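## Task

A rack has five servers stacked over a UPS. Slide the labelled information tag into the empty tag slot of the lowest server, oriented with its long printed asset label facing up and its blue end pointing outward, and push it all the way in. No other server's empty slot may end up holding a tag. The rack is free-standing: tipping it beyond a slight amount fails the task, it must finish at its original spot, and hard pushing or pulling on it reduces the score.

## Robot and tools

Robot: two seven-joint arms, left_arm and right_arm, each ending in a parallel gripper. Bases in the scene frame: left_arm at (+0.056, +0.410, 0), right_arm at (+0.037, -0.312, 0), both facing roughly +x. A fixed camera stand sits behind them.

Frame: every pose, target and reading uses the scene frame. Origin is at table height, halfway between the arms; +x points out over the table, +z up, and left_arm is on the +y side (image left/right may differ). Units are metres; orientations are quaternions written w, x, y, z. On the gripper itself, fingers extend along its +z axis and close along its y axis; the reported end_effector_position is the spot between the pads when shut. Fingertips stick out about 19 mm past it when closed, 6 mm when fully open.

The 18-number row (shared by execute_actions and move): one flat list covering both arms. Numbers 1-9 are left_arm: x, y, z, qw, qx, qy, qz, gripper position, gripper speed. Numbers 10-18 are the same nine for right_arm. x..qz are an absolute gripper pose in the scene frame, not an offset. Gripper position runs -1 to 1: +1 fully open (85 mm), 0 roughly 45 mm, -1 shut; the mapping is uneven, so trust position_measured_pct (about 50 minus 50 times the position number). Gripper speed also runs -1 to 1: about 20 mm/s at -1, 85 at 0, 150 at +1; faster closes grip harder. To leave an arm alone, resend its last reported pose and its last gripper numbers; a 0 counts as a real command.

execute_actions(actions, cameras): actions is a list of actions; each action is up to 15 rows, one row per 1/30 s step, the final row repeated if fewer. A target more than 0.6 m from a gripper's current position along any of its axes is refused for both arms. cameras lists which views to return; [] gives none, omitted gives all. An empty actions list just reports state.

move(target, speed, blend, blocking, cameras): drives each gripper in a straight line toward target, either one row or a list of up to 15 rows (waypoints sharing a 10 s cap). speed is path top speed in m/s, 0.002 to 0.5, default 0.25, one value or one per waypoint. blend in metres rounds corners between waypoints. blocking=false returns after about 0.5 s while motion continues; a new move replaces a running one. Paths ignore obstacles and the other arm. The result adds a move: line giving the ending (done, off_target, moving, held, fault) and limits hit (paced = pose clipped, held = steps withheld). done means at rest within 3 mm and 2 degrees.

wait(seconds): 0 to 10 s, robot holds its last command. stop(): brakes a running move; fingers keep going. zoom_image(camera, region): camera is cam_head_left, cam_head_right, cam_left_wrist or cam_right_wrist (each 896x504); region [x0, y0, x1, y1] in pixels from the top-left, at most 504 by 504. clear_fault(arm): arm is left_arm or right_arm; releases a reported torque fault. finished_scene(scene): ends scene 1, 2 or 3 permanently; after ending scene 1 make no further call in that reply.

Result lines: end_effector_position and end_effector_quat_wxyz per arm; Hand target (where the arm is being sent now, possibly short of your command, so resend the remainder); Tool commands; joint positions, velocities and torques; Flange force along the gripper's own x, y, z (includes held weight, noisy, "no reading" near singular poses). Gripper: position_measured_pct, motor_current_ma (effort, ~1000 when stopped on an object), and object_status: 0 moving, 1 blocked opening, 2 halted on something before the target, 3 reached target or pads touching (empty or soft grip). To grip, command a position narrower than the object and hold it; to release, command a few millimetres wider. Each orientation command is clipped to within 32 degrees of the present one, so large turns take several steps and may swing the elbow.

Things to avoid: the rack is loose, so approach the slot slowly and push the tag in gently; arms are stiff, so a target just a few millimetres beyond a solid contact presses hard. Do not tip or shift the rack. Do not drop the tag, release it while moving, or let anything leave the table. Keep the arms apart; a clearance check may hold commands but does not guarantee no contact, and a gripper closing on the other arm's fingers counts as a collision. Joint torque limits are 104.5 N m for the four inner joints and 51.3 N m for the three wrist joints; exceeding one, or straying over 5 degrees from plan, stops that arm until clear_fault. Holding loads or stretched poses heats motors: a MOTOR HOT line appears at 60 °C, and at 75 °C the arm sinks for 30 to 60 s. Time spent thinking lets the scene run on.

Each tool is called after "Emit:" by a JSON object that holds its "method" and its "body", one argument or row to a line.

## Session

Emit:
{"method": "execute_actions", "body": {
  "actions": []
}}

Scene clock: 0.00 s.
left_arm: end_effector_position=(+0.1091, +0.2271, +0.3312) position_measured_pct=0.0 object_status=3 motor_current_ma=0 end_effector_quat_wxyz=(-0.023, -0.506, +0.861, +0.047) | right_arm: end_effector_position=(+0.4357, -0.4572, +0.2890) position_measured_pct=0.0 object_status=3 motor_current_ma=0 end_effector_quat_wxyz=(-0.012, +0.857, +0.513, +0.051)
Joint positions: left_arm=[1.411 -0.224 -0.245 1.964 0.004 1.483 3.8] | right_arm=[0.091 0.275 0.358 1.612 -0.205 1.24 0.007]
Joint velocities: within noise
Joint torques (N m): no reading
Motor temperatures (°C): left_arm=[30 29 31 31 41 34 49] | right_arm=[35 32 26 27 36 45 48]
Flange force (N): no reading
Hand target: left_arm +0.1091, +0.2271, +0.3312; -0.023, -0.506, +0.861, +0.047 | right_arm +0.4357, -0.4572, +0.2890; -0.012, +0.857, +0.513, +0.051
Tool commands: left_gripper/position=+1.0 left_gripper/speed=+1.0 right_gripper/position=+1.0 right_gripper/speed=+1.0

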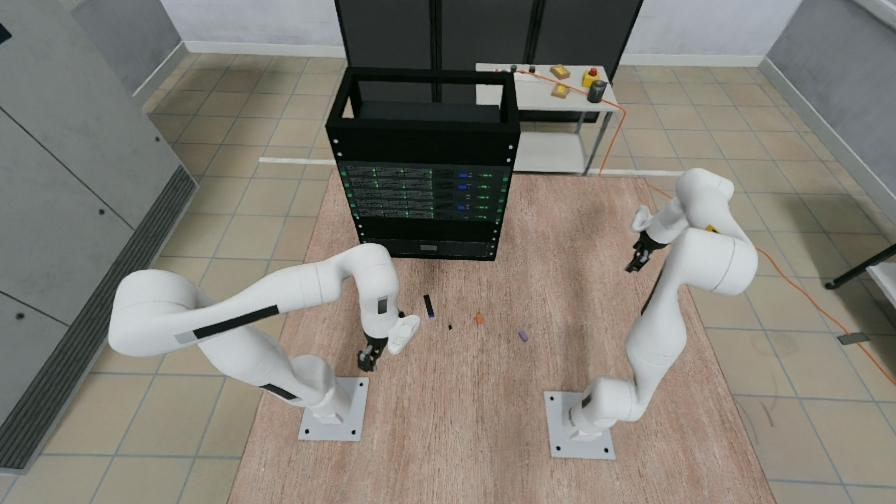

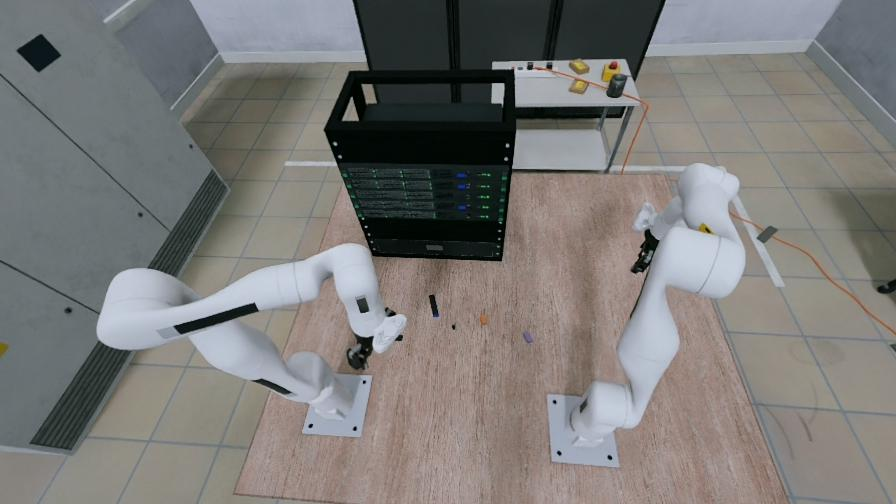

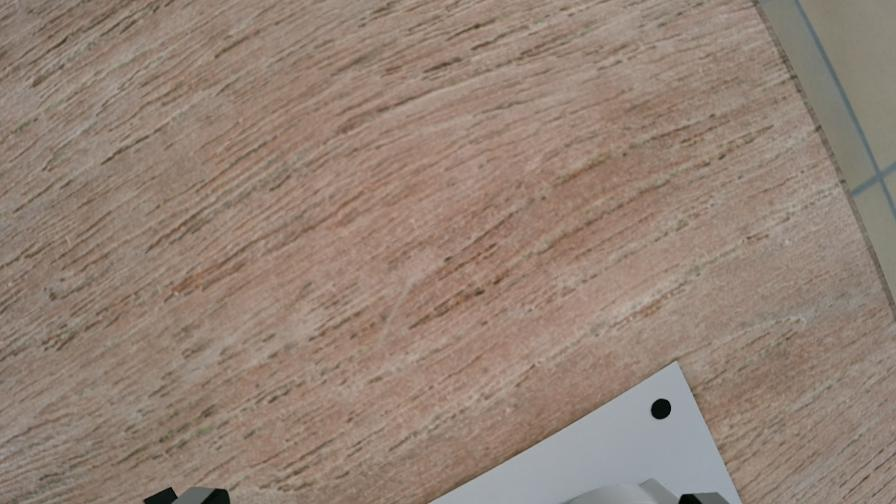

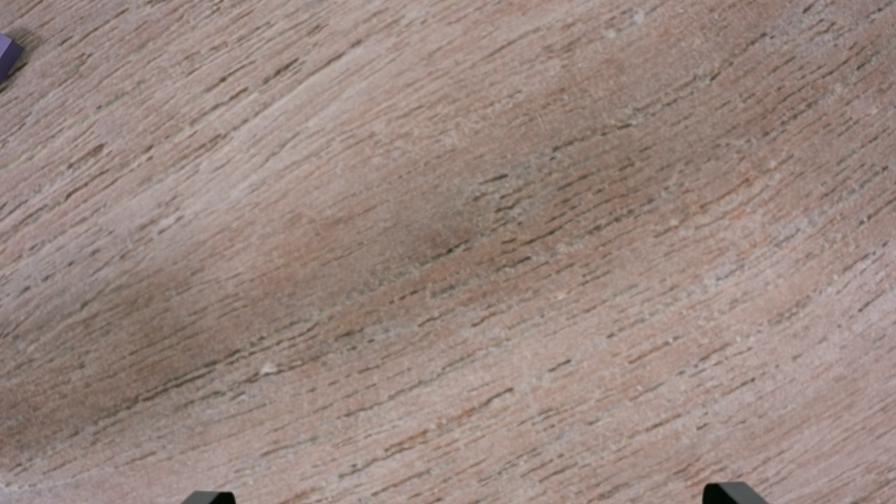

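Emit:
{"method": "zoom_image", "body": {
  "camera": "cam_head_left",
  "region": [330, 150, 530, 270]
}}

Emit:
{"method": "zoom_image", "body": {
  "camera": "cam_head_left",
  "region": [400, 280, 560, 370]
}}

Emit:
{"method": "zoom_image", "body": {
  "camera": "cam_head_right",
  "region": [400, 280, 560, 370]
}}

Emit:
{"method": "zoom_image", "body": {
  "camera": "cam_head_left",
  "region": [420, 160, 520, 225]
}}

Emit:
{"method": "zoom_image", "body": {
  "camera": "cam_head_left",
  "region": [340, 160, 440, 225]
}}

Scaled by 2.520.

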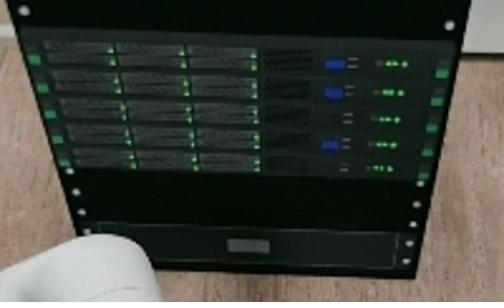

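Scaled by 3.150.

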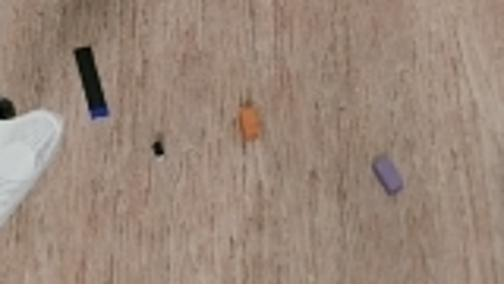

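Scaled by 3.150.

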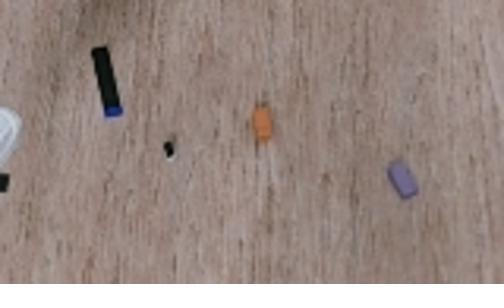

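Scaled by 5.040.

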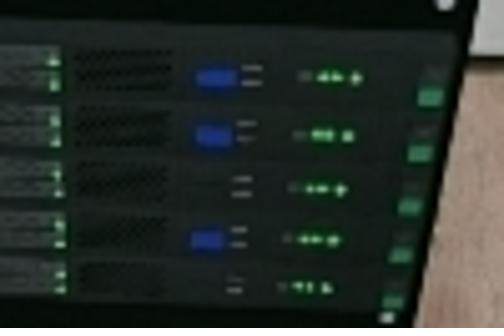

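Scaled by 5.040.

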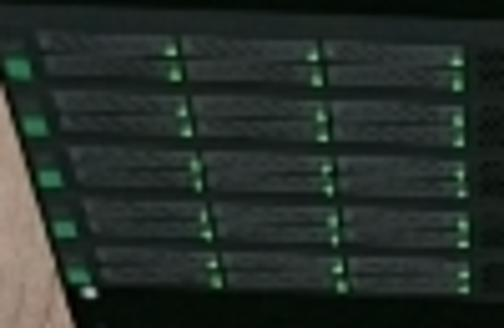

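Emit:
{"method": "move", "body": {
  "target": [0.345,0.16,0.2,0,1,0,0,1,1,0.4357,-0.4572,0.2890,-0.012,0.857,0.513,0.051,1,1]
}}

Scene clock: 79.93 s.
left_arm: end_effector_position=(+0.3450, +0.1600, +0.2000) position_measured_pct=0.0 object_status=3 motor_current_ma=0 end_effector_quat_wxyz=(+0.000, +1.000, +0.000, +0.000) | right_arm: end_effector_position=(+0.4357, -0.4572, +0.2890) position_measured_pct=0.0 object_status=3 motor_current_ma=0 end_effector_quat_wxyz=(-0.012, +0.857, +0.513, +0.051)
Joint positions: left_arm=[1.095 0.337 -0.571 1.86 0.213 1.006 5.139] | right_arm=[0.091 0.275 0.358 1.612 -0.204 1.24 0.005]
Joint velocities: within noise
Joint torques (N m): left_arm=[1.11 -13.43 -0.15 -8.47 0.09 -0.02 -0.1] | right_arm=[-0.4 -14.07 1.46 -8.72 -0.08 0.2 0.08]
Motor temperatures (°C): left_arm=[30 29 31 32 41 34 48] | right_arm=[35 32 26 27 36 45 48]
Flange force (N): left_arm=[0.5 -3.3 1.9] | right_arm=[-0.3 1.2 1.5]
Hand target: left_arm +0.3450, +0.1600, +0.2000; +0.000, +1.000, +0.000, +0.000 | right_arm +0.4357, -0.4572, +0.2890; -0.012, +0.857, +0.513, +0.051
Off the commanded pose: left_arm 0.000 m, 0 deg | right_arm 0.000 m, 0 deg.
move: done
camera_calibration:
cam_left_wrist: T_world_to_cam=[[0.0142641, -0.999867, -0.00788641, 0.160469], [-0.999897, -0.0142783, 0.00174894, 0.403256], [-0.00186132, 0.00786065, -0.999967, 0.346125], [0, 0, 0, 1]] pos_world=[0.40157, 0.163485, 0.346674]
cam_right_wrist: T_world_to_cam=[[0.870771, -0.491671, 0.00419573, -0.602344], [-0.490104, -0.868617, -0.0728119, -0.108099], [0.039444, 0.0613461, -0.997337, 0.448854], [0, 0, 0, 1]] pos_world=[0.453819, -0.417587, 0.442315]

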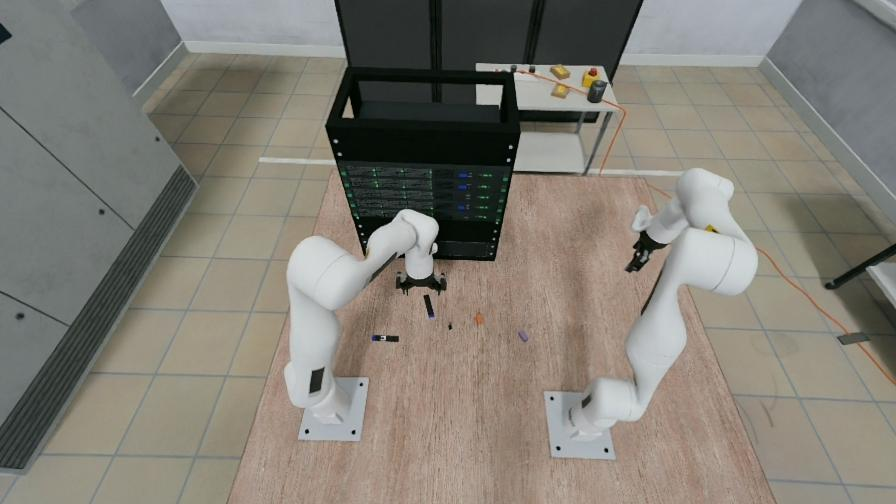

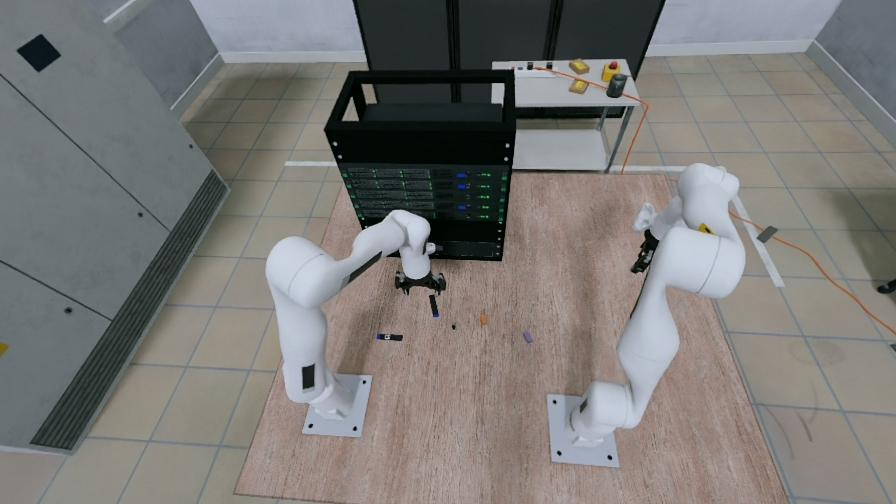

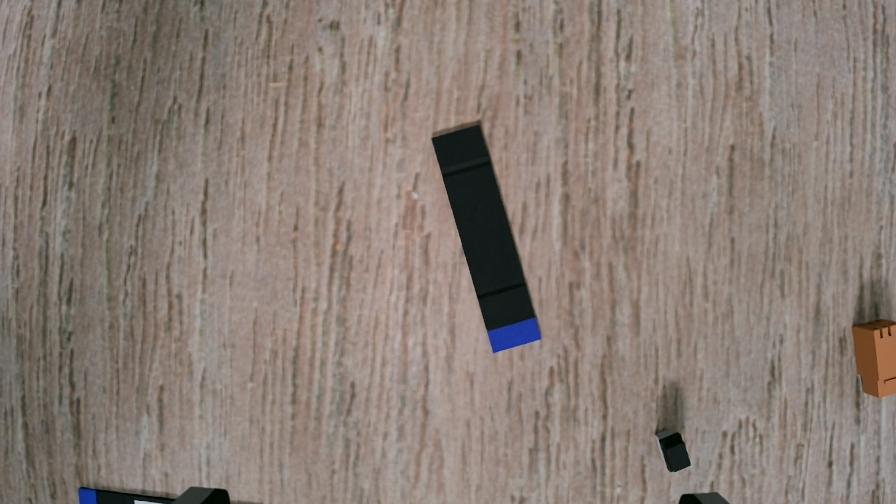

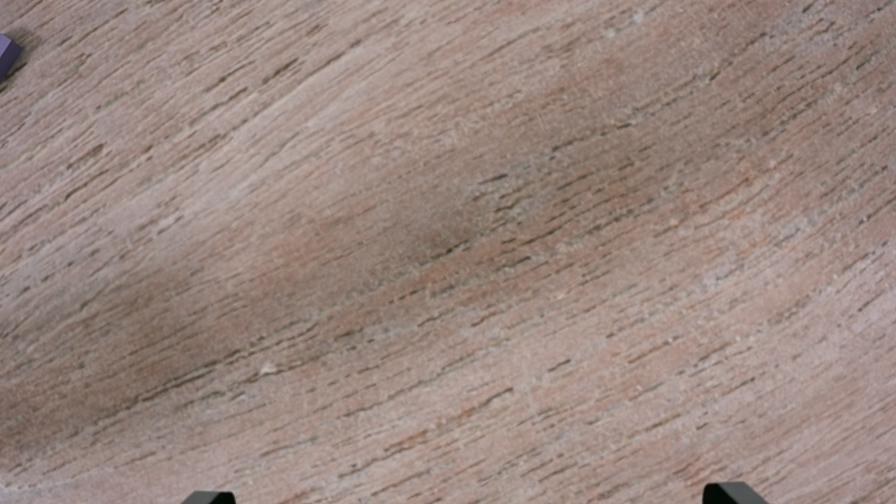

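Emit:
{"method": "move", "body": {
  "target": [0.285,0.36,0.2,0,0.7071,-0.7071,0,1,1,0.4357,-0.4572,0.2890,-0.012,0.857,0.513,0.051,1,1],
  "cameras": ["cam_head_left","cam_left_wrist"]
}}

Scene clock: 102.13 s.
left_arm: end_effector_position=(+0.2850, +0.3600, +0.2000) position_measured_pct=0.0 object_status=3 motor_current_ma=0 end_effector_quat_wxyz=(+0.000, +0.707, -0.707, +0.000) | right_arm: end_effector_position=(+0.4357, -0.4572, +0.2890) position_measured_pct=0.0 object_status=3 motor_current_ma=0 end_effector_quat_wxyz=(-0.012, +0.857, +0.513, +0.051)
Joint positions: left_arm=[0.738 -0.02 -0.604 2.253 -0.014 0.904 3.277] | right_arm=[0.091 0.275 0.358 1.612 -0.204 1.24 0.005]
Joint velocities: within noise
Joint torques (N m): left_arm=[1.06 -6.15 1.26 -8.12 0.17 -0.01 -0.11] | right_arm=[-0.44 -14.04 1.4 -8.75 -0.1 0.18 0.11]
Motor temperatures (°C): left_arm=[30 30 31 32 41 34 48] | right_arm=[35 32 26 27 36 45 48]
Flange force (N): left_arm=[-4.2 -0.3 3.7] | right_arm=[-0.4 1.1 1.4]
Hand target: left_arm +0.2850, +0.3600, +0.2000; +0.000, +0.707, -0.707, +0.000 | right_arm +0.4357, -0.4572, +0.2890; -0.012, +0.857, +0.513, +0.051
Off the commanded pose: left_arm 0.000 m, 0 deg | right_arm 0.000 m, 0 deg.
move: done
camera_calibration:
cam_left_wrist: T_world_to_cam=[[-0.999869, -0.0141648, -0.00778576, 0.295344], [-0.0141789, 0.999898, 0.00175121, -0.299917], [0.00776016, 0.00186138, -0.999968, 0.34386], [0, 0, 0, 1]] pos_world=[0.288385, 0.30343, 0.346674]
Images, in order (width x height): cam_head_left 896x504, cam_left_wrist 896x504.

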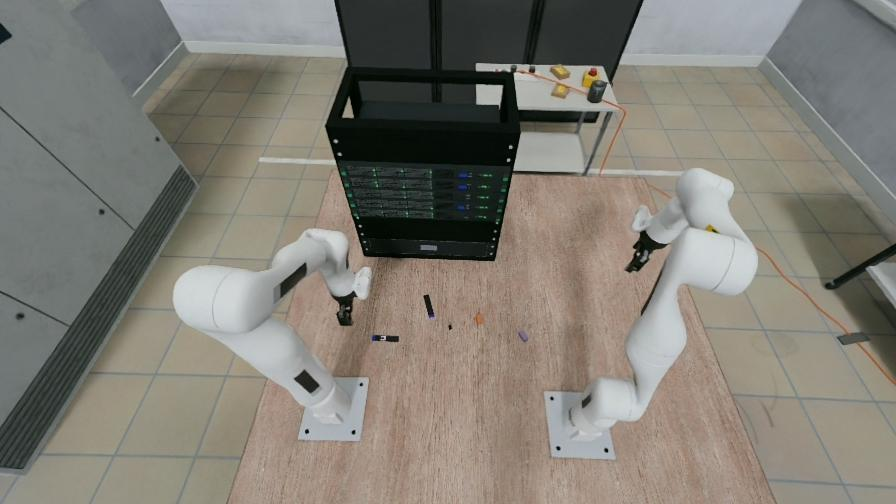

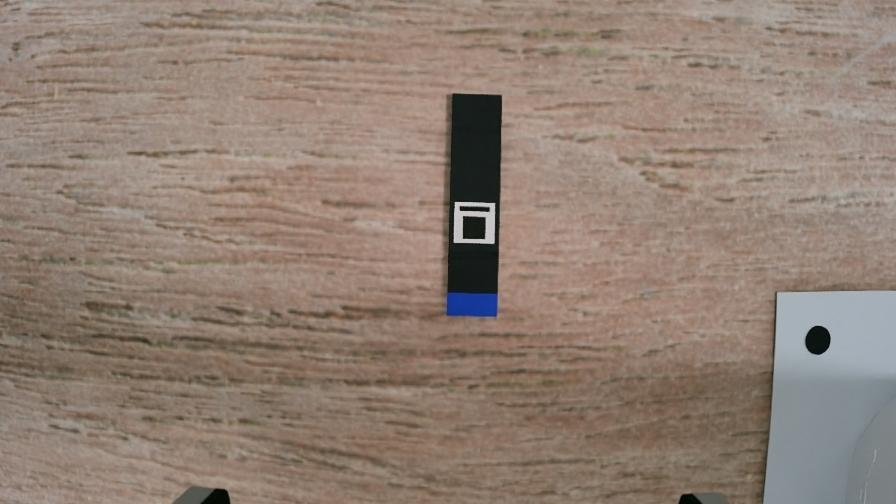

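Emit:
{"method": "zoom_image", "body": {
  "camera": "cam_left_wrist",
  "region": [400, 80, 560, 330]
}}

Emit:
{"method": "zoom_image", "body": {
  "camera": "cam_head_left",
  "region": [360, 280, 460, 350]
}}

Scaled by 2.016 from the camera's 896x504 image, which has a finer 1280x720 frame.

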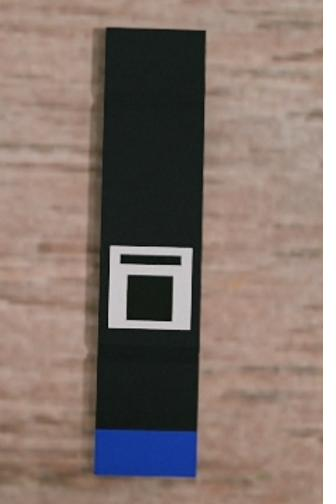

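Scaled by 5.040.

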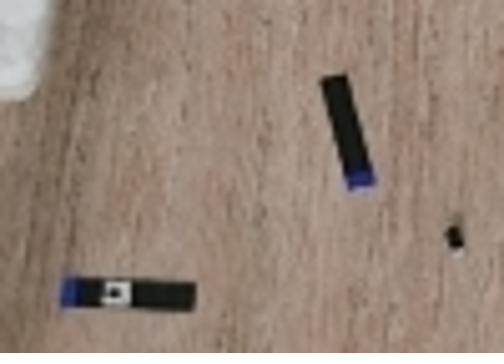

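Emit:
{"method": "move", "body": {
  "target": [0.285,0.36,0.2,0,0.7071,-0.7071,0,1,1,0.354,-0.126,0.26,-0.19,0.745,0.238,0.597,1,1],
  "cameras": ["cam_head_left","cam_right_wrist"]
}}

Scene clock: 155.63 s.
left_arm: end_effector_position=(+0.2850, +0.3600, +0.2000) position_measured_pct=0.0 object_status=3 motor_current_ma=0 end_effector_quat_wxyz=(+0.000, +0.707, -0.707, +0.000) | right_arm: end_effector_position=(+0.3548, -0.1260, +0.2607) position_measured_pct=0.0 object_status=3 motor_current_ma=0 end_effector_quat_wxyz=(-0.221, +0.822, +0.338, +0.401)
Joint positions: left_arm=[0.738 -0.019 -0.604 2.253 -0.014 0.904 3.277] | right_arm=[0.467 -0.017 -0.526 2.581 -1.805 0.675 0.746]
Joint velocities: within noise
Joint torques (N m): left_arm=[1.11 -6.16 1.26 -8.13 0.16 0.01 -0.1] | right_arm=[-0.31 -4.94 0.65 -6.6 -0.84 2.11 0.03]
Motor temperatures (°C): left_arm=[30 30 30 32 41 34 48] | right_arm=[35 32 26 27 36 45 48]
Flange force (N): left_arm=[-4.3 -0.4 3.8] | right_arm=no reading
Hand target: left_arm +0.2850, +0.3600, +0.2000; +0.000, +0.707, -0.707, +0.000 | right_arm +0.3548, -0.1260, +0.2607; -0.221, +0.822, +0.338, +0.401
Off the commanded pose: left_arm 0.000 m, 0 deg | right_arm 0.001 m, 27 deg.
joint sent to its limit (right arm) — joint 4 (elbow), upper limit, where the elbow is as bent as it goes. The joint targets are off in orientation, not in position.
move: off_target (right_arm)
camera_calibration:
cam_right_wrist: T_world_to_cam=[[0.735274, -0.666035, -0.125578, -0.308929], [-0.480472, -0.381531, -0.789671, 0.382725], [0.478037, 0.640962, -0.600541, 0.217565], [0, 0, 0, 1]] pos_world=[0.307032, -0.199187, 0.394089]
Images, in order (width x height): cam_head_left 896x504, cam_right_wrist 896x504.

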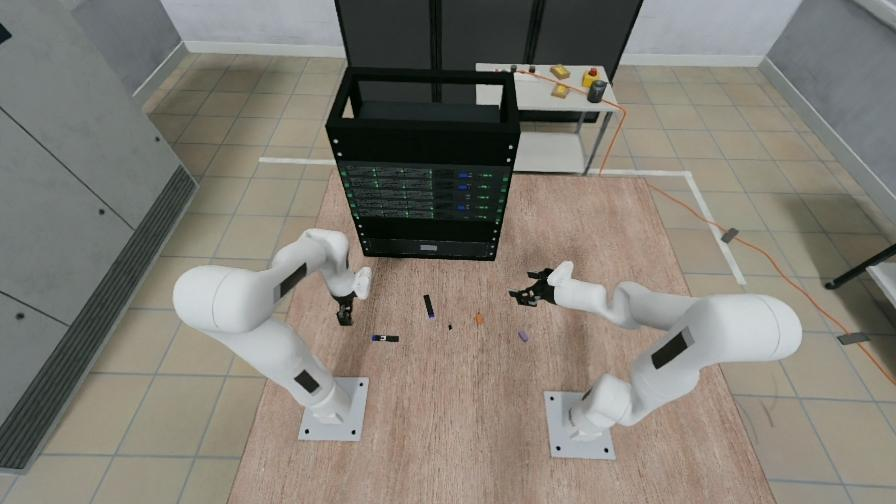

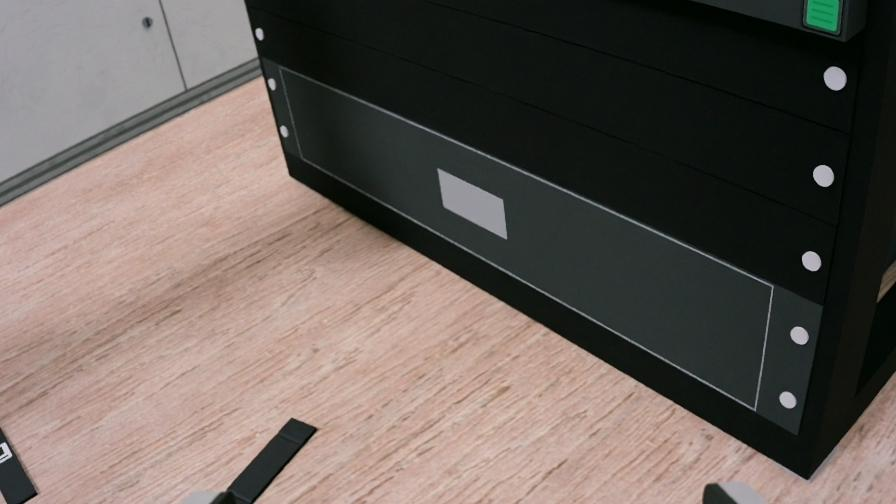

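Emit:
{"method": "move", "body": {
  "target": [0.285,0.36,0.2,0,0.7071,-0.7071,0,1,1,0.43,-0.16,0.28,-0.2455,0.725,0.318,0.56,1,1],
  "cameras": ["cam_head_left","cam_right_wrist"]
}}

Scene clock: 167.60 s.
left_arm: end_effector_position=(+0.2850, +0.3600, +0.2000) position_measured_pct=0.0 object_status=3 motor_current_ma=0 end_effector_quat_wxyz=(+0.000, +0.707, -0.707, +0.000) | right_arm: end_effector_position=(+0.4307, -0.1603, +0.2803) position_measured_pct=0.0 object_status=3 motor_current_ma=0 end_effector_quat_wxyz=(-0.252, +0.725, +0.326, +0.552)
Joint positions: left_arm=[0.738 -0.019 -0.604 2.253 -0.014 0.904 3.277] | right_arm=[0.709 0.441 -0.593 2.581 -2.091 1.002 1.525]
Joint velocities: within noise
Joint torques (N m): left_arm=[1.1 -6.15 1.28 -8.12 0.14 0.01 -0.12] | right_arm=[-0.4 -9.61 -1.6 -3.29 0.12 3.13 0.04]
Motor temperatures (°C): left_arm=[30 30 30 32 41 34 48] | right_arm=[35 32 26 27 36 45 48]
Flange force (N): left_arm=[-4.3 -0.4 3.8] | right_arm=[-0.4 -0.4 0.5]
Hand target: left_arm +0.2850, +0.3600, +0.2000; +0.000, +0.707, -0.707, +0.000 | right_arm +0.4307, -0.1603, +0.2803; -0.252, +0.725, +0.326, +0.552
Off the commanded pose: left_arm 0.000 m, 0 deg | right_arm 0.001 m, 1 deg.
joint sent to its limit (right arm) — joint 4 (elbow), upper limit, where the elbow is as bent as it goes. The joint targets still meet the commanded pose.
move: done
camera_calibration:
cam_right_wrist: T_world_to_cam=[[0.762124, -0.646497, -0.0347686, -0.419017], [-0.212702, -0.1993, -0.956576, 0.38231], [0.611494, 0.736424, -0.289402, 0.0856169], [0, 0, 0, 1]] pos_world=[0.348307, -0.25775, 0.375918]
Images, in order (width x height): cam_head_left 896x504, cam_right_wrist 896x504.

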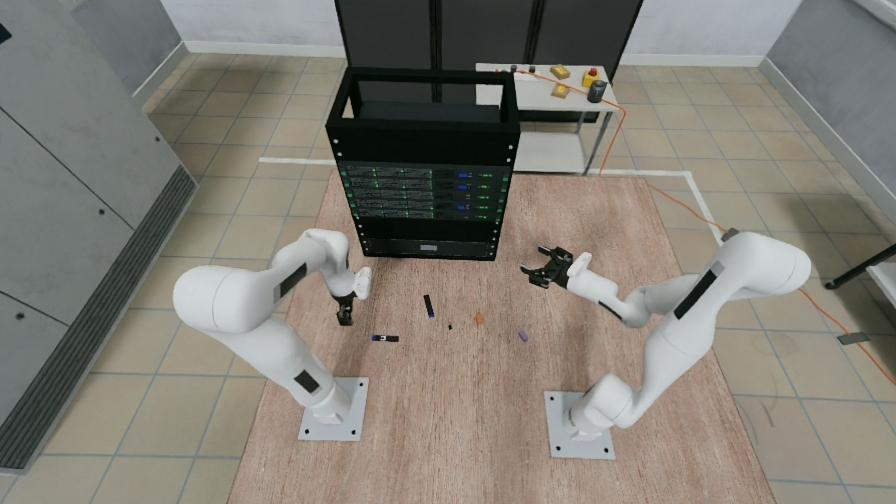

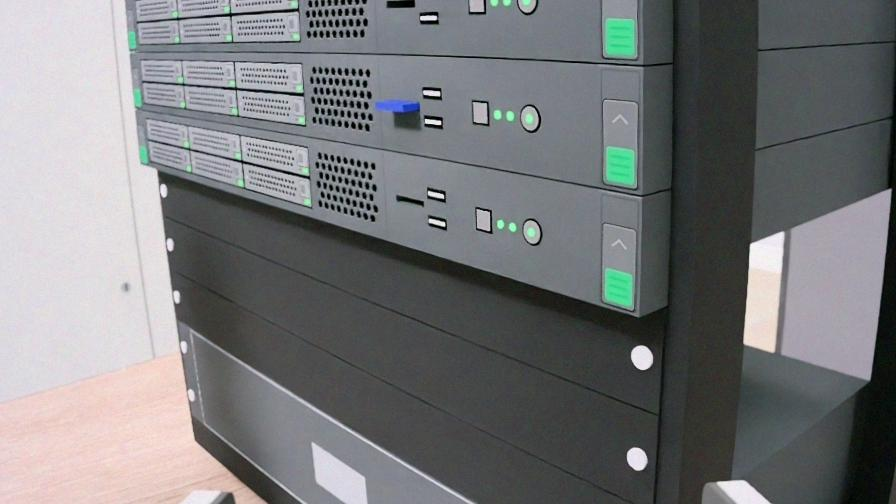

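Emit:
{"method": "zoom_image", "body": {
  "camera": "cam_right_wrist",
  "region": [350, 60, 500, 250]
}}

Scaled by 2.653 from the camera's 896x504 image, which has a finer 1280x720 frame.

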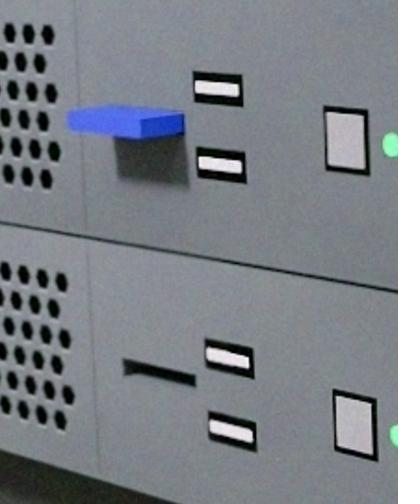

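Emit:
{"method": "move", "body": {
  "target": [0.281,0.270,0.07,0,0.7071,-0.7071,0,-0.3,0,0.4307,-0.1603,0.2803,-0.252,0.725,0.326,0.552,1,1],
  "cameras": ["cam_head_left","cam_left_wrist","cam_right_wrist"]
}}

Scene clock: 290.47 s.
left_arm: end_effector_position=(+0.2810, +0.2700, +0.0700) position_measured_pct=64.9 object_status=3 motor_current_ma=0 end_effector_quat_wxyz=(+0.000, +0.707, -0.707, +0.000) | right_arm: end_effector_position=(+0.4307, -0.1603, +0.2803) position_measured_pct=0.0 object_status=3 motor_current_ma=0 end_effector_quat_wxyz=(-0.252, +0.725, +0.326, +0.552)
Joint positions: left_arm=[0.771 0.396 -0.379 2.4 0.378 0.397 3.2] | right_arm=[0.71 0.441 -0.593 2.581 -2.09 1.002 1.524]
Joint velocities: within noise
Joint torques (N m): left_arm=[1.13 -11.2 0.59 -4.2 0.11 0.02 -0.11] | right_arm=[-0.43 -9.66 -1.6 -3.28 0.11 3.15 0.07]
Motor temperatures (°C): left_arm=[30 30 30 32 41 34 48] | right_arm=[35 32 26 27 36 45 48]
Flange force (N): left_arm=[-4.4 -0.1 0.7] | right_arm=[-0.3 -0.1 0.3]
Hand target: left_arm +0.2810, +0.2700, +0.0700; +0.000, +0.707, -0.707, +0.000 | right_arm +0.4307, -0.1603, +0.2803; -0.252, +0.725, +0.326, +0.552
Off the commanded pose: left_arm 0.000 m, 0 deg | right_arm 0.000 m, 0 deg.
move: done
camera_calibration:
cam_left_wrist: T_world_to_cam=[[-0.999869, -0.0141633, -0.00788574, 0.289079], [-0.0141775, 0.999898, 0.0017498, -0.209756], [0.00786015, 0.00186137, -0.999967, 0.214035], [0, 0, 0, 1]] pos_world=[0.284385, 0.21343, 0.216674]
cam_right_wrist: T_world_to_cam=[[0.76234, -0.64626, -0.0344343, -0.419221], [-0.21246, -0.199654, -0.956556, 0.382108], [0.611309, 0.736536, -0.289509, 0.0858232], [0, 0, 0, 1]] pos_world=[0.348307, -0.257848, 0.375918]
Images, in order (width x height): cam_head_left 896x504, cam_left_wrist 896x504, cam_right_wrist 896x504.

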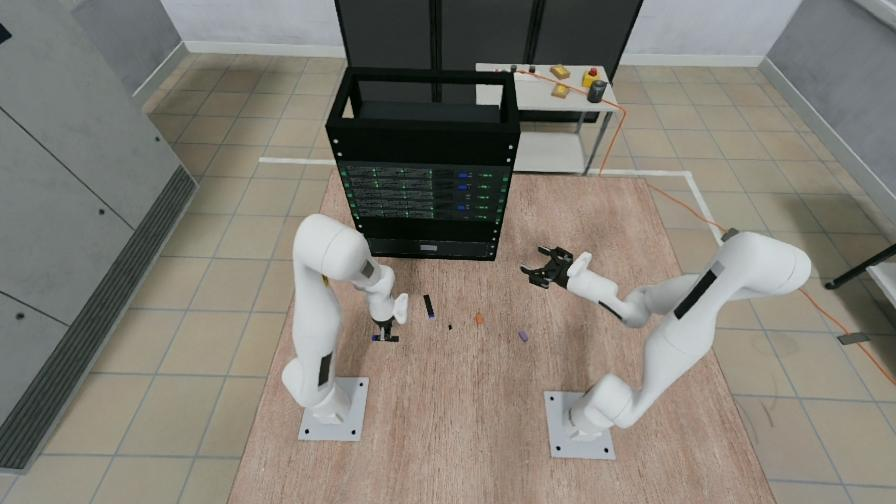

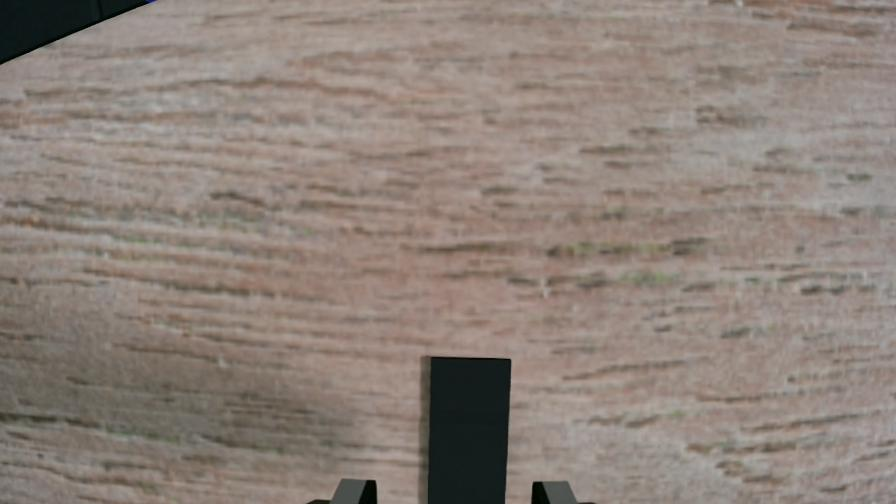

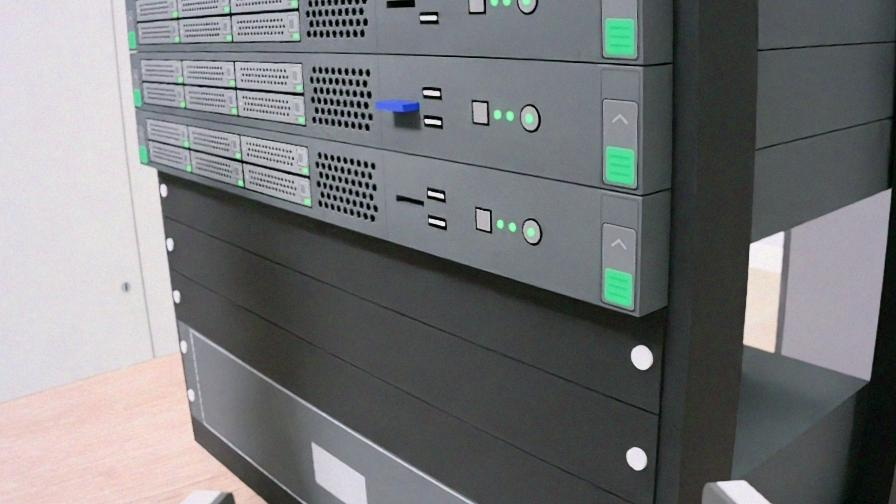

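Emit:
{"method": "move", "body": {
  "target": [
    [0.278,0.270,0.035,0,0.7071,-0.7071,0,-0.3,0,0.4307,-0.1603,0.2803,-0.252,0.725,0.326,0.552,1,1],
    [0.278,0.270,0.022,0,0.7071,-0.7071,0,-0.3,0,0.4307,-0.1603,0.2803,-0.252,0.725,0.326,0.552,1,1]
  ],
  "speed": [0.1,0.02],
  "cameras": ["cam_left_wrist"]
}}

Scene clock: 301.03 s.
left_arm: end_effector_position=(+0.2780, +0.2700, +0.0220) position_measured_pct=64.9 object_status=3 motor_current_ma=0 end_effector_quat_wxyz=(+0.000, +0.707, -0.707, +0.000) | right_arm: end_effector_position=(+0.4307, -0.1603, +0.2803) position_measured_pct=0.0 object_status=3 motor_current_ma=0 end_effector_quat_wxyz=(-0.252, +0.725, +0.326, +0.552)
Joint positions: left_arm=[0.602 0.547 -0.167 2.455 0.538 0.17 3.06] | right_arm=[0.71 0.441 -0.593 2.581 -2.09 1.002 1.524]
Joint velocities: within noise
Joint torques (N m): left_arm=[1.12 -12.28 1.01 -2.21 0.12 0.05 -0.11] | right_arm=[-0.44 -9.6 -1.59 -3.36 0.12 3.16 0.07]
Motor temperatures (°C): left_arm=[30 30 30 32 41 34 48] | right_arm=[35 32 26 27 36 45 48]
Flange force (N): left_arm=[-4.3 -0.5 -0.6] | right_arm=[-0.2 -0.4 0.2]
Hand target: left_arm +0.2780, +0.2700, +0.0220; +0.000, +0.707, -0.707, +0.000 | right_arm +0.4307, -0.1603, +0.2803; -0.252, +0.725, +0.326, +0.552
Off the commanded pose: left_arm 0.000 m, 0 deg | right_arm 0.000 m, 0 deg.
move: done
camera_calibration:
cam_left_wrist: T_world_to_cam=[[-0.999869, -0.0141633, -0.00788716, 0.285701], [-0.0141783, 0.999898, 0.00184979, -0.209731], [0.00786015, 0.00196137, -0.999967, 0.166039], [0, 0, 0, 1]] pos_world=[0.281385, 0.21343, 0.168674]
Images, in order (width x height): cam_left_wrist 896x504.

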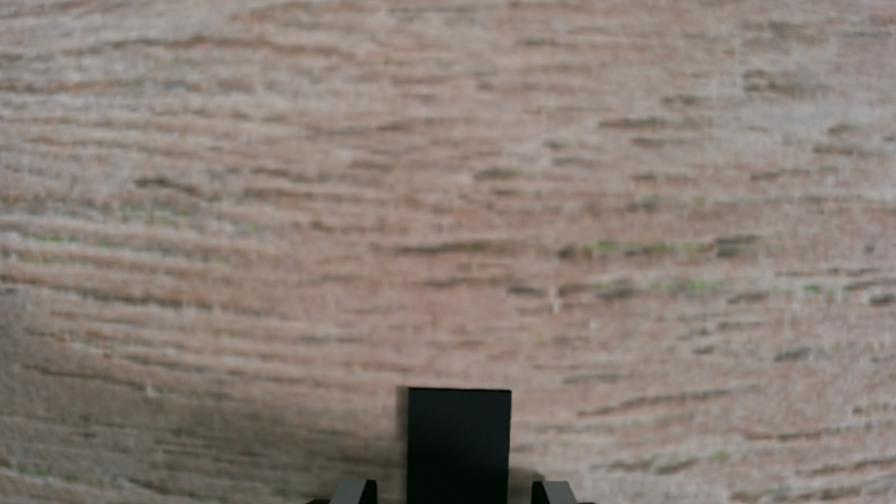

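Emit:
{"method": "move", "body": {
  "target": [0.278,0.270,0.0195,0,0.7071,-0.7071,0,-0.3,0,0.4307,-0.1603,0.2803,-0.252,0.725,0.326,0.552,1,1],
  "speed": 0.02,
  "cameras": []
}}

Emit:
{"method": "move", "body": {
  "target": [0.278,0.270,0.018,0,0.7071,-0.7071,0,-0.3,0,0.4307,-0.1603,0.2803,-0.252,0.725,0.326,0.552,1,1],
  "speed": 0.01,
  "cameras": []
}}

Scene clock: 310.17 s.
left_arm: end_effector_position=(+0.2780, +0.2700, +0.0195) position_measured_pct=64.9 object_status=3 motor_current_ma=0 end_effector_quat_wxyz=(+0.000, +0.707, -0.707, +0.000) | right_arm: end_effector_position=(+0.4307, -0.1603, +0.2803) position_measured_pct=0.0 object_status=3 motor_current_ma=0 end_effector_quat_wxyz=(-0.252, +0.725, +0.326, +0.552)
Joint positions: left_arm=[0.591 0.555 -0.154 2.457 0.543 0.157 3.056] | right_arm=[0.71 0.441 -0.593 2.581 -2.09 1.002 1.524]
Joint velocities: within noise
Joint torques (N m): left_arm=[1.11 -12.35 1.05 -2.13 0.09 -0.01 -0.12] | right_arm=[-0.41 -9.68 -1.62 -3.36 0.1 3.18 0.09]
Motor temperatures (°C): left_arm=[30 30 30 32 41 34 48] | right_arm=[35 32 26 27 36 45 48]
Flange force (N): left_arm=[-4.1 -0.6 -0.8] | right_arm=[-0.4 -0.2 0.3]
Hand target: left_arm +0.2780, +0.2700, +0.0195; +0.000, +0.707, -0.707, +0.000 | right_arm +0.4307, -0.1603, +0.2803; -0.252, +0.725, +0.326, +0.552
Off the commanded pose: left_arm 0.000 m, 0 deg | right_arm 0.000 m, 0 deg.
move: done
No camera images: "cameras" was empty.

Scene clock: 310.87 s.
left_arm: end_effector_position=(+0.2780, +0.2700, +0.0181) position_measured_pct=64.9 object_status=3 motor_current_ma=0 end_effector_quat_wxyz=(+0.000, +0.707, -0.707, +0.000) | right_arm: end_effector_position=(+0.4307, -0.1603, +0.2803) position_measured_pct=0.0 object_status=3 motor_current_ma=0 end_effector_quat_wxyz=(-0.252, +0.725, +0.326, +0.552)
Joint positions: left_arm=[0.585 0.56 -0.146 2.458 0.546 0.15 3.053] | right_arm=[0.71 0.441 -0.593 2.581 -2.09 1.002 1.524]
Joint velocities: within noise
Joint torques (N m): left_arm=[3.21 28.16 5.72 -11.95 1.15 -4.94 -0.17] | right_arm=[-0.5 -9.63 -1.65 -3.34 0.11 3.15 0.03]
Motor temperatures (°C): left_arm=[30 30 30 32 41 34 48] | right_arm=[35 32 26 27 36 45 48]
Flange force (N): left_arm=[-27.4 21.5 -180.9] | right_arm=[-0.5 -0.3 0.0]
Hand target: left_arm +0.2780, +0.2700, +0.0180; +0.000, +0.707, -0.707, +0.000 | right_arm +0.4307, -0.1603, +0.2803; -0.252, +0.725, +0.326, +0.552
Off the commanded pose: left_arm 0.000 m, 0 deg | right_arm 0.000 m, 0 deg.
move: done
No camera images: "cameras" was empty.

Emit:
{"method": "move", "body": {
  "target": [0.278,0.270,0.0205,0,0.7071,-0.7071,0,-0.3,0,0.4307,-0.1603,0.2803,-0.252,0.725,0.326,0.552,1,1],
  "speed": 0.02,
  "cameras": []
}}

Emit:
{"method": "move", "body": {
  "target": [0.278,0.270,0.0205,0,0.7071,-0.7071,0,-0.7,-1,0.4307,-0.1603,0.2803,-0.252,0.725,0.326,0.552,1,1],
  "speed": 0.02,
  "cameras": ["cam_left_wrist","cam_head_left"]
}}

Scene clock: 318.80 s.
left_arm: end_effector_position=(+0.2780, +0.2700, +0.0205) position_measured_pct=64.9 object_status=3 motor_current_ma=0 end_effector_quat_wxyz=(+0.000, +0.707, -0.707, +0.000) | right_arm: end_effector_position=(+0.4307, -0.1603, +0.2803) position_measured_pct=0.0 object_status=3 motor_current_ma=0 end_effector_quat_wxyz=(-0.252, +0.725, +0.326, +0.552)
Joint positions: left_arm=[0.596 0.552 -0.16 2.456 0.542 0.162 3.057] | right_arm=[0.71 0.441 -0.593 2.581 -2.09 1.002 1.524]
Joint velocities: within noise
Joint torques (N m): left_arm=[1.11 -12.36 1 -2.2 0.09 0.03 -0.09] | right_arm=[-0.47 -9.64 -1.61 -3.33 0.09 3.19 0.04]
Motor temperatures (°C): left_arm=[30 30 30 32 41 34 48] | right_arm=[34 32 26 27 36 45 48]
Flange force (N): left_arm=[-4.4 -0.4 -0.3] | right_arm=[-0.4 -0.2 0.1]
Hand target: left_arm +0.2780, +0.2700, +0.0205; +0.000, +0.707, -0.707, +0.000 | right_arm +0.4307, -0.1603, +0.2803; -0.252, +0.725, +0.326, +0.552
Off the commanded pose: left_arm 0.000 m, 0 deg | right_arm 0.000 m, 0 deg.
move: done
No camera images: "cameras" was empty.

Scene clock: 320.03 s.
left_arm: end_effector_position=(+0.2780, +0.2700, +0.0205) position_measured_pct=79.2 object_status=0 motor_current_ma=1000 end_effector_quat_wxyz=(+0.000, +0.707, -0.707, +0.000) | right_arm: end_effector_position=(+0.4307, -0.1603, +0.2803) position_measured_pct=0.0 object_status=3 motor_current_ma=0 end_effector_quat_wxyz=(-0.252, +0.725, +0.326, +0.552)
Joint positions: left_arm=[0.596 0.552 -0.16 2.456 0.542 0.162 3.057] | right_arm=[0.71 0.441 -0.593 2.581 -2.09 1.002 1.524]
Joint velocities: within noise
Joint torques (N m): left_arm=[1.54 -8.03 1.82 -4.06 0.31 -0.82 -0.09] | right_arm=[-0.38 -9.65 -1.57 -3.35 0.11 3.15 0.11]
Motor temperatures (°C): left_arm=[30 30 30 32 41 34 48] | right_arm=[34 32 26 27 36 45 48]
Flange force (N): left_arm=[-8.3 2.7 -21.5] | right_arm=[-0.1 -0.3 0.4]
Hand target: left_arm +0.2780, +0.2700, +0.0205; +0.000, +0.707, -0.707, +0.000 | right_arm +0.4307, -0.1603, +0.2803; -0.252, +0.725, +0.326, +0.552
Off the commanded pose: left_arm 0.000 m, 0 deg | right_arm 0.000 m, 0 deg.
move: done
camera_calibration:
cam_left_wrist: T_world_to_cam=[[-0.999869, -0.0141641, -0.00788575, 0.28569], [-0.0141783, 0.999898, 0.00174979, -0.209711], [0.00786016, 0.00186137, -0.999967, 0.16466], [0, 0, 0, 1]] pos_world=[0.281385, 0.21343, 0.167274]
Images, in order (width x height): cam_head_left 896x504, cam_left_wrist 896x504.

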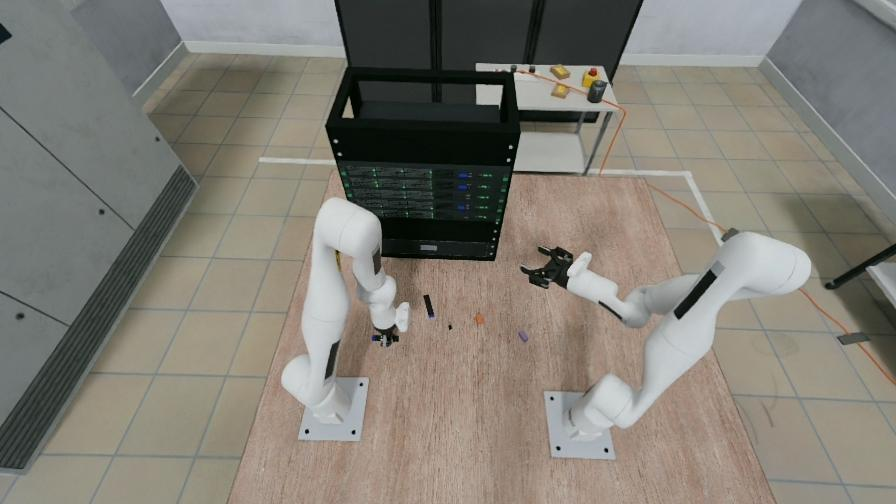

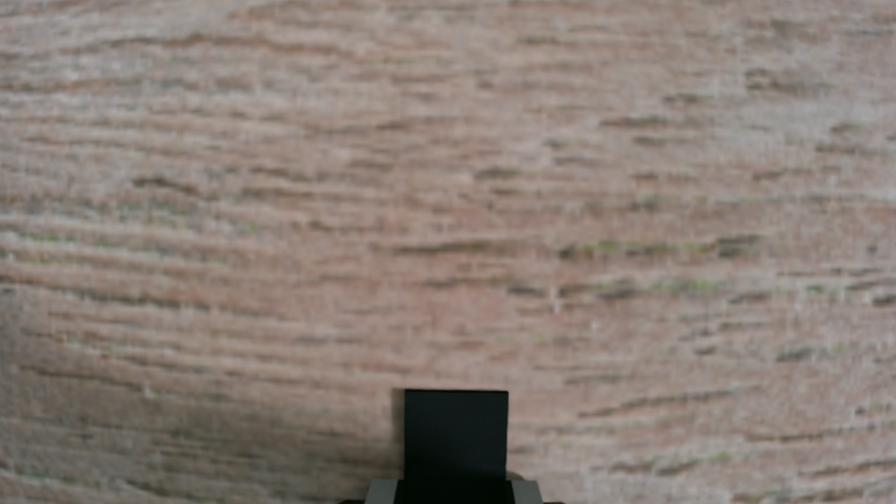

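Emit:
{"method": "move", "body": {
  "target": [
    [0.278,0.270,0.12,0,0.7071,-0.7071,0,-0.7,-1,0.4307,-0.1603,0.2803,-0.252,0.725,0.326,0.552,1,1],
    [0.48,0.15,0.33,0.7071,0.7071,0,0,-0.7,-1,0.4307,-0.1603,0.2803,-0.252,0.725,0.326,0.552,1,1]
  ],
  "speed": [0.1,0.2],
  "cameras": ["cam_left_wrist","cam_head_left","cam_right_wrist"]
}}

Scene clock: 338.60 s.
left_arm: end_effector_position=(+0.4800, +0.1500, +0.3300) position_measured_pct=79.2 object_status=2 motor_current_ma=1000 end_effector_quat_wxyz=(+0.707, +0.707, +0.000, +0.000) | right_arm: end_effector_position=(+0.4307, -0.1603, +0.2803) position_measured_pct=0.0 object_status=3 motor_current_ma=0 end_effector_quat_wxyz=(-0.252, +0.725, +0.326, +0.552)
Joint positions: left_arm=[0.044 0.727 -0.312 1.917 1.495 1.847 3.632] | right_arm=[0.71 0.441 -0.593 2.581 -2.09 1.002 1.524]
Joint velocities: within noise
Joint torques (N m): left_arm=[1.12 -18.41 1.71 -4.84 1.44 2.57 -0.19] | right_arm=[-0.39 -9.62 -1.56 -3.35 0.1 3.12 0.06]
Motor temperatures (°C): left_arm=[30 30 30 32 41 34 48] | right_arm=[34 32 26 27 36 45 48]
Flange force (N): left_arm=[-2.7 -0.9 -2.8] | right_arm=[-0.3 -0.5 0.3]
Hand target: left_arm +0.4800, +0.1500, +0.3300; +0.707, +0.707, +0.000, +0.000 | right_arm +0.4307, -0.1603, +0.2803; -0.252, +0.725, +0.326, +0.552
Off the commanded pose: left_arm 0.000 m, 0 deg | right_arm 0.000 m, 0 deg.
move: done
camera_calibration:
cam_left_wrist: T_world_to_cam=[[0.0142648, -0.00778643, 0.999868, -0.331915], [-0.999897, 0.00175037, 0.0142788, 0.531331], [-0.00186132, -0.999968, -0.00776065, 0.300298], [0, 0, 0, 1]] pos_world=[0.53657, 0.296774, 0.326615]
cam_right_wrist: T_world_to_cam=[[0.76234, -0.64626, -0.0344343, -0.419221], [-0.21246, -0.199654, -0.956556, 0.382108], [0.611309, 0.736536, -0.289509, 0.0858232], [0, 0, 0, 1]] pos_world=[0.348307, -0.257848, 0.375918]
Images, in order (width x height): cam_head_left 896x504, cam_left_wrist 896x504, cam_right_wrist 896x504.

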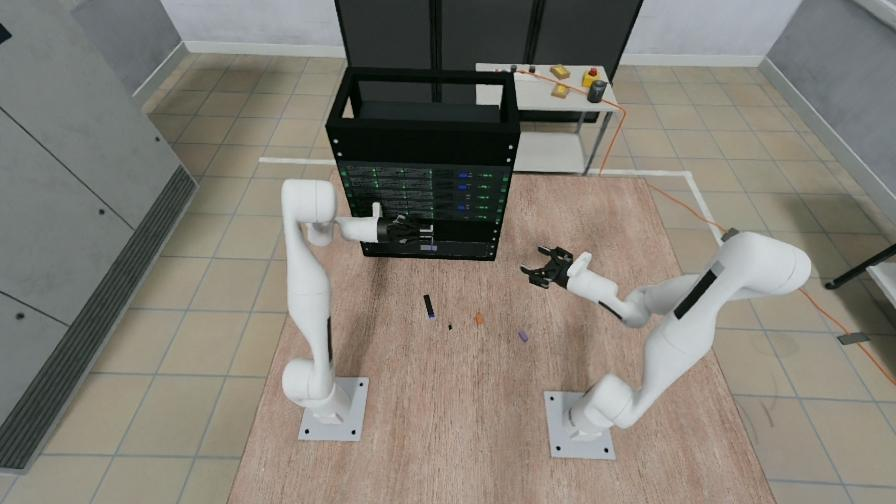

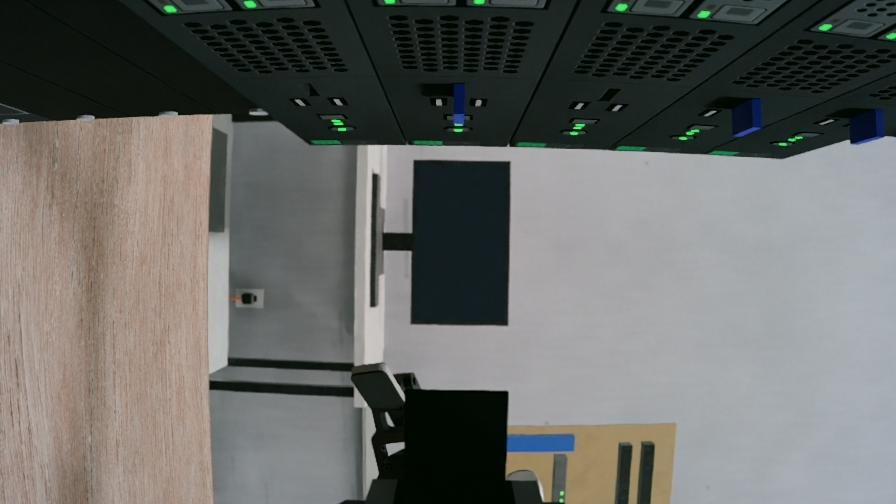

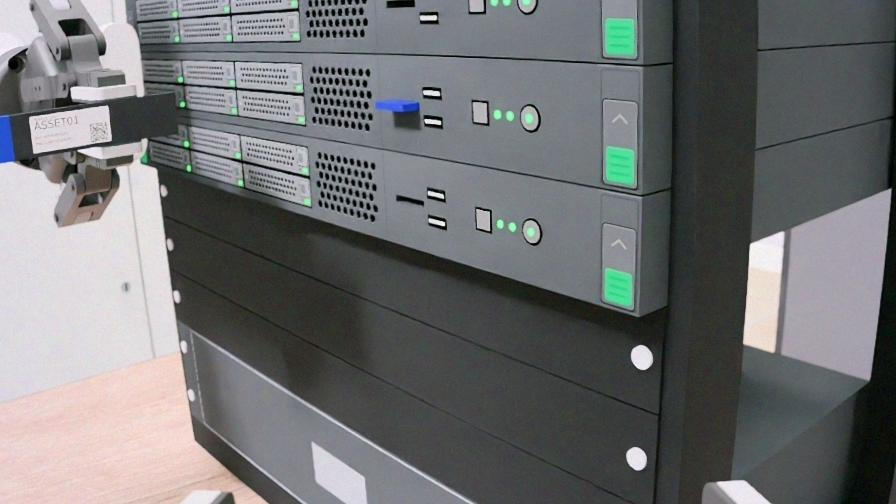

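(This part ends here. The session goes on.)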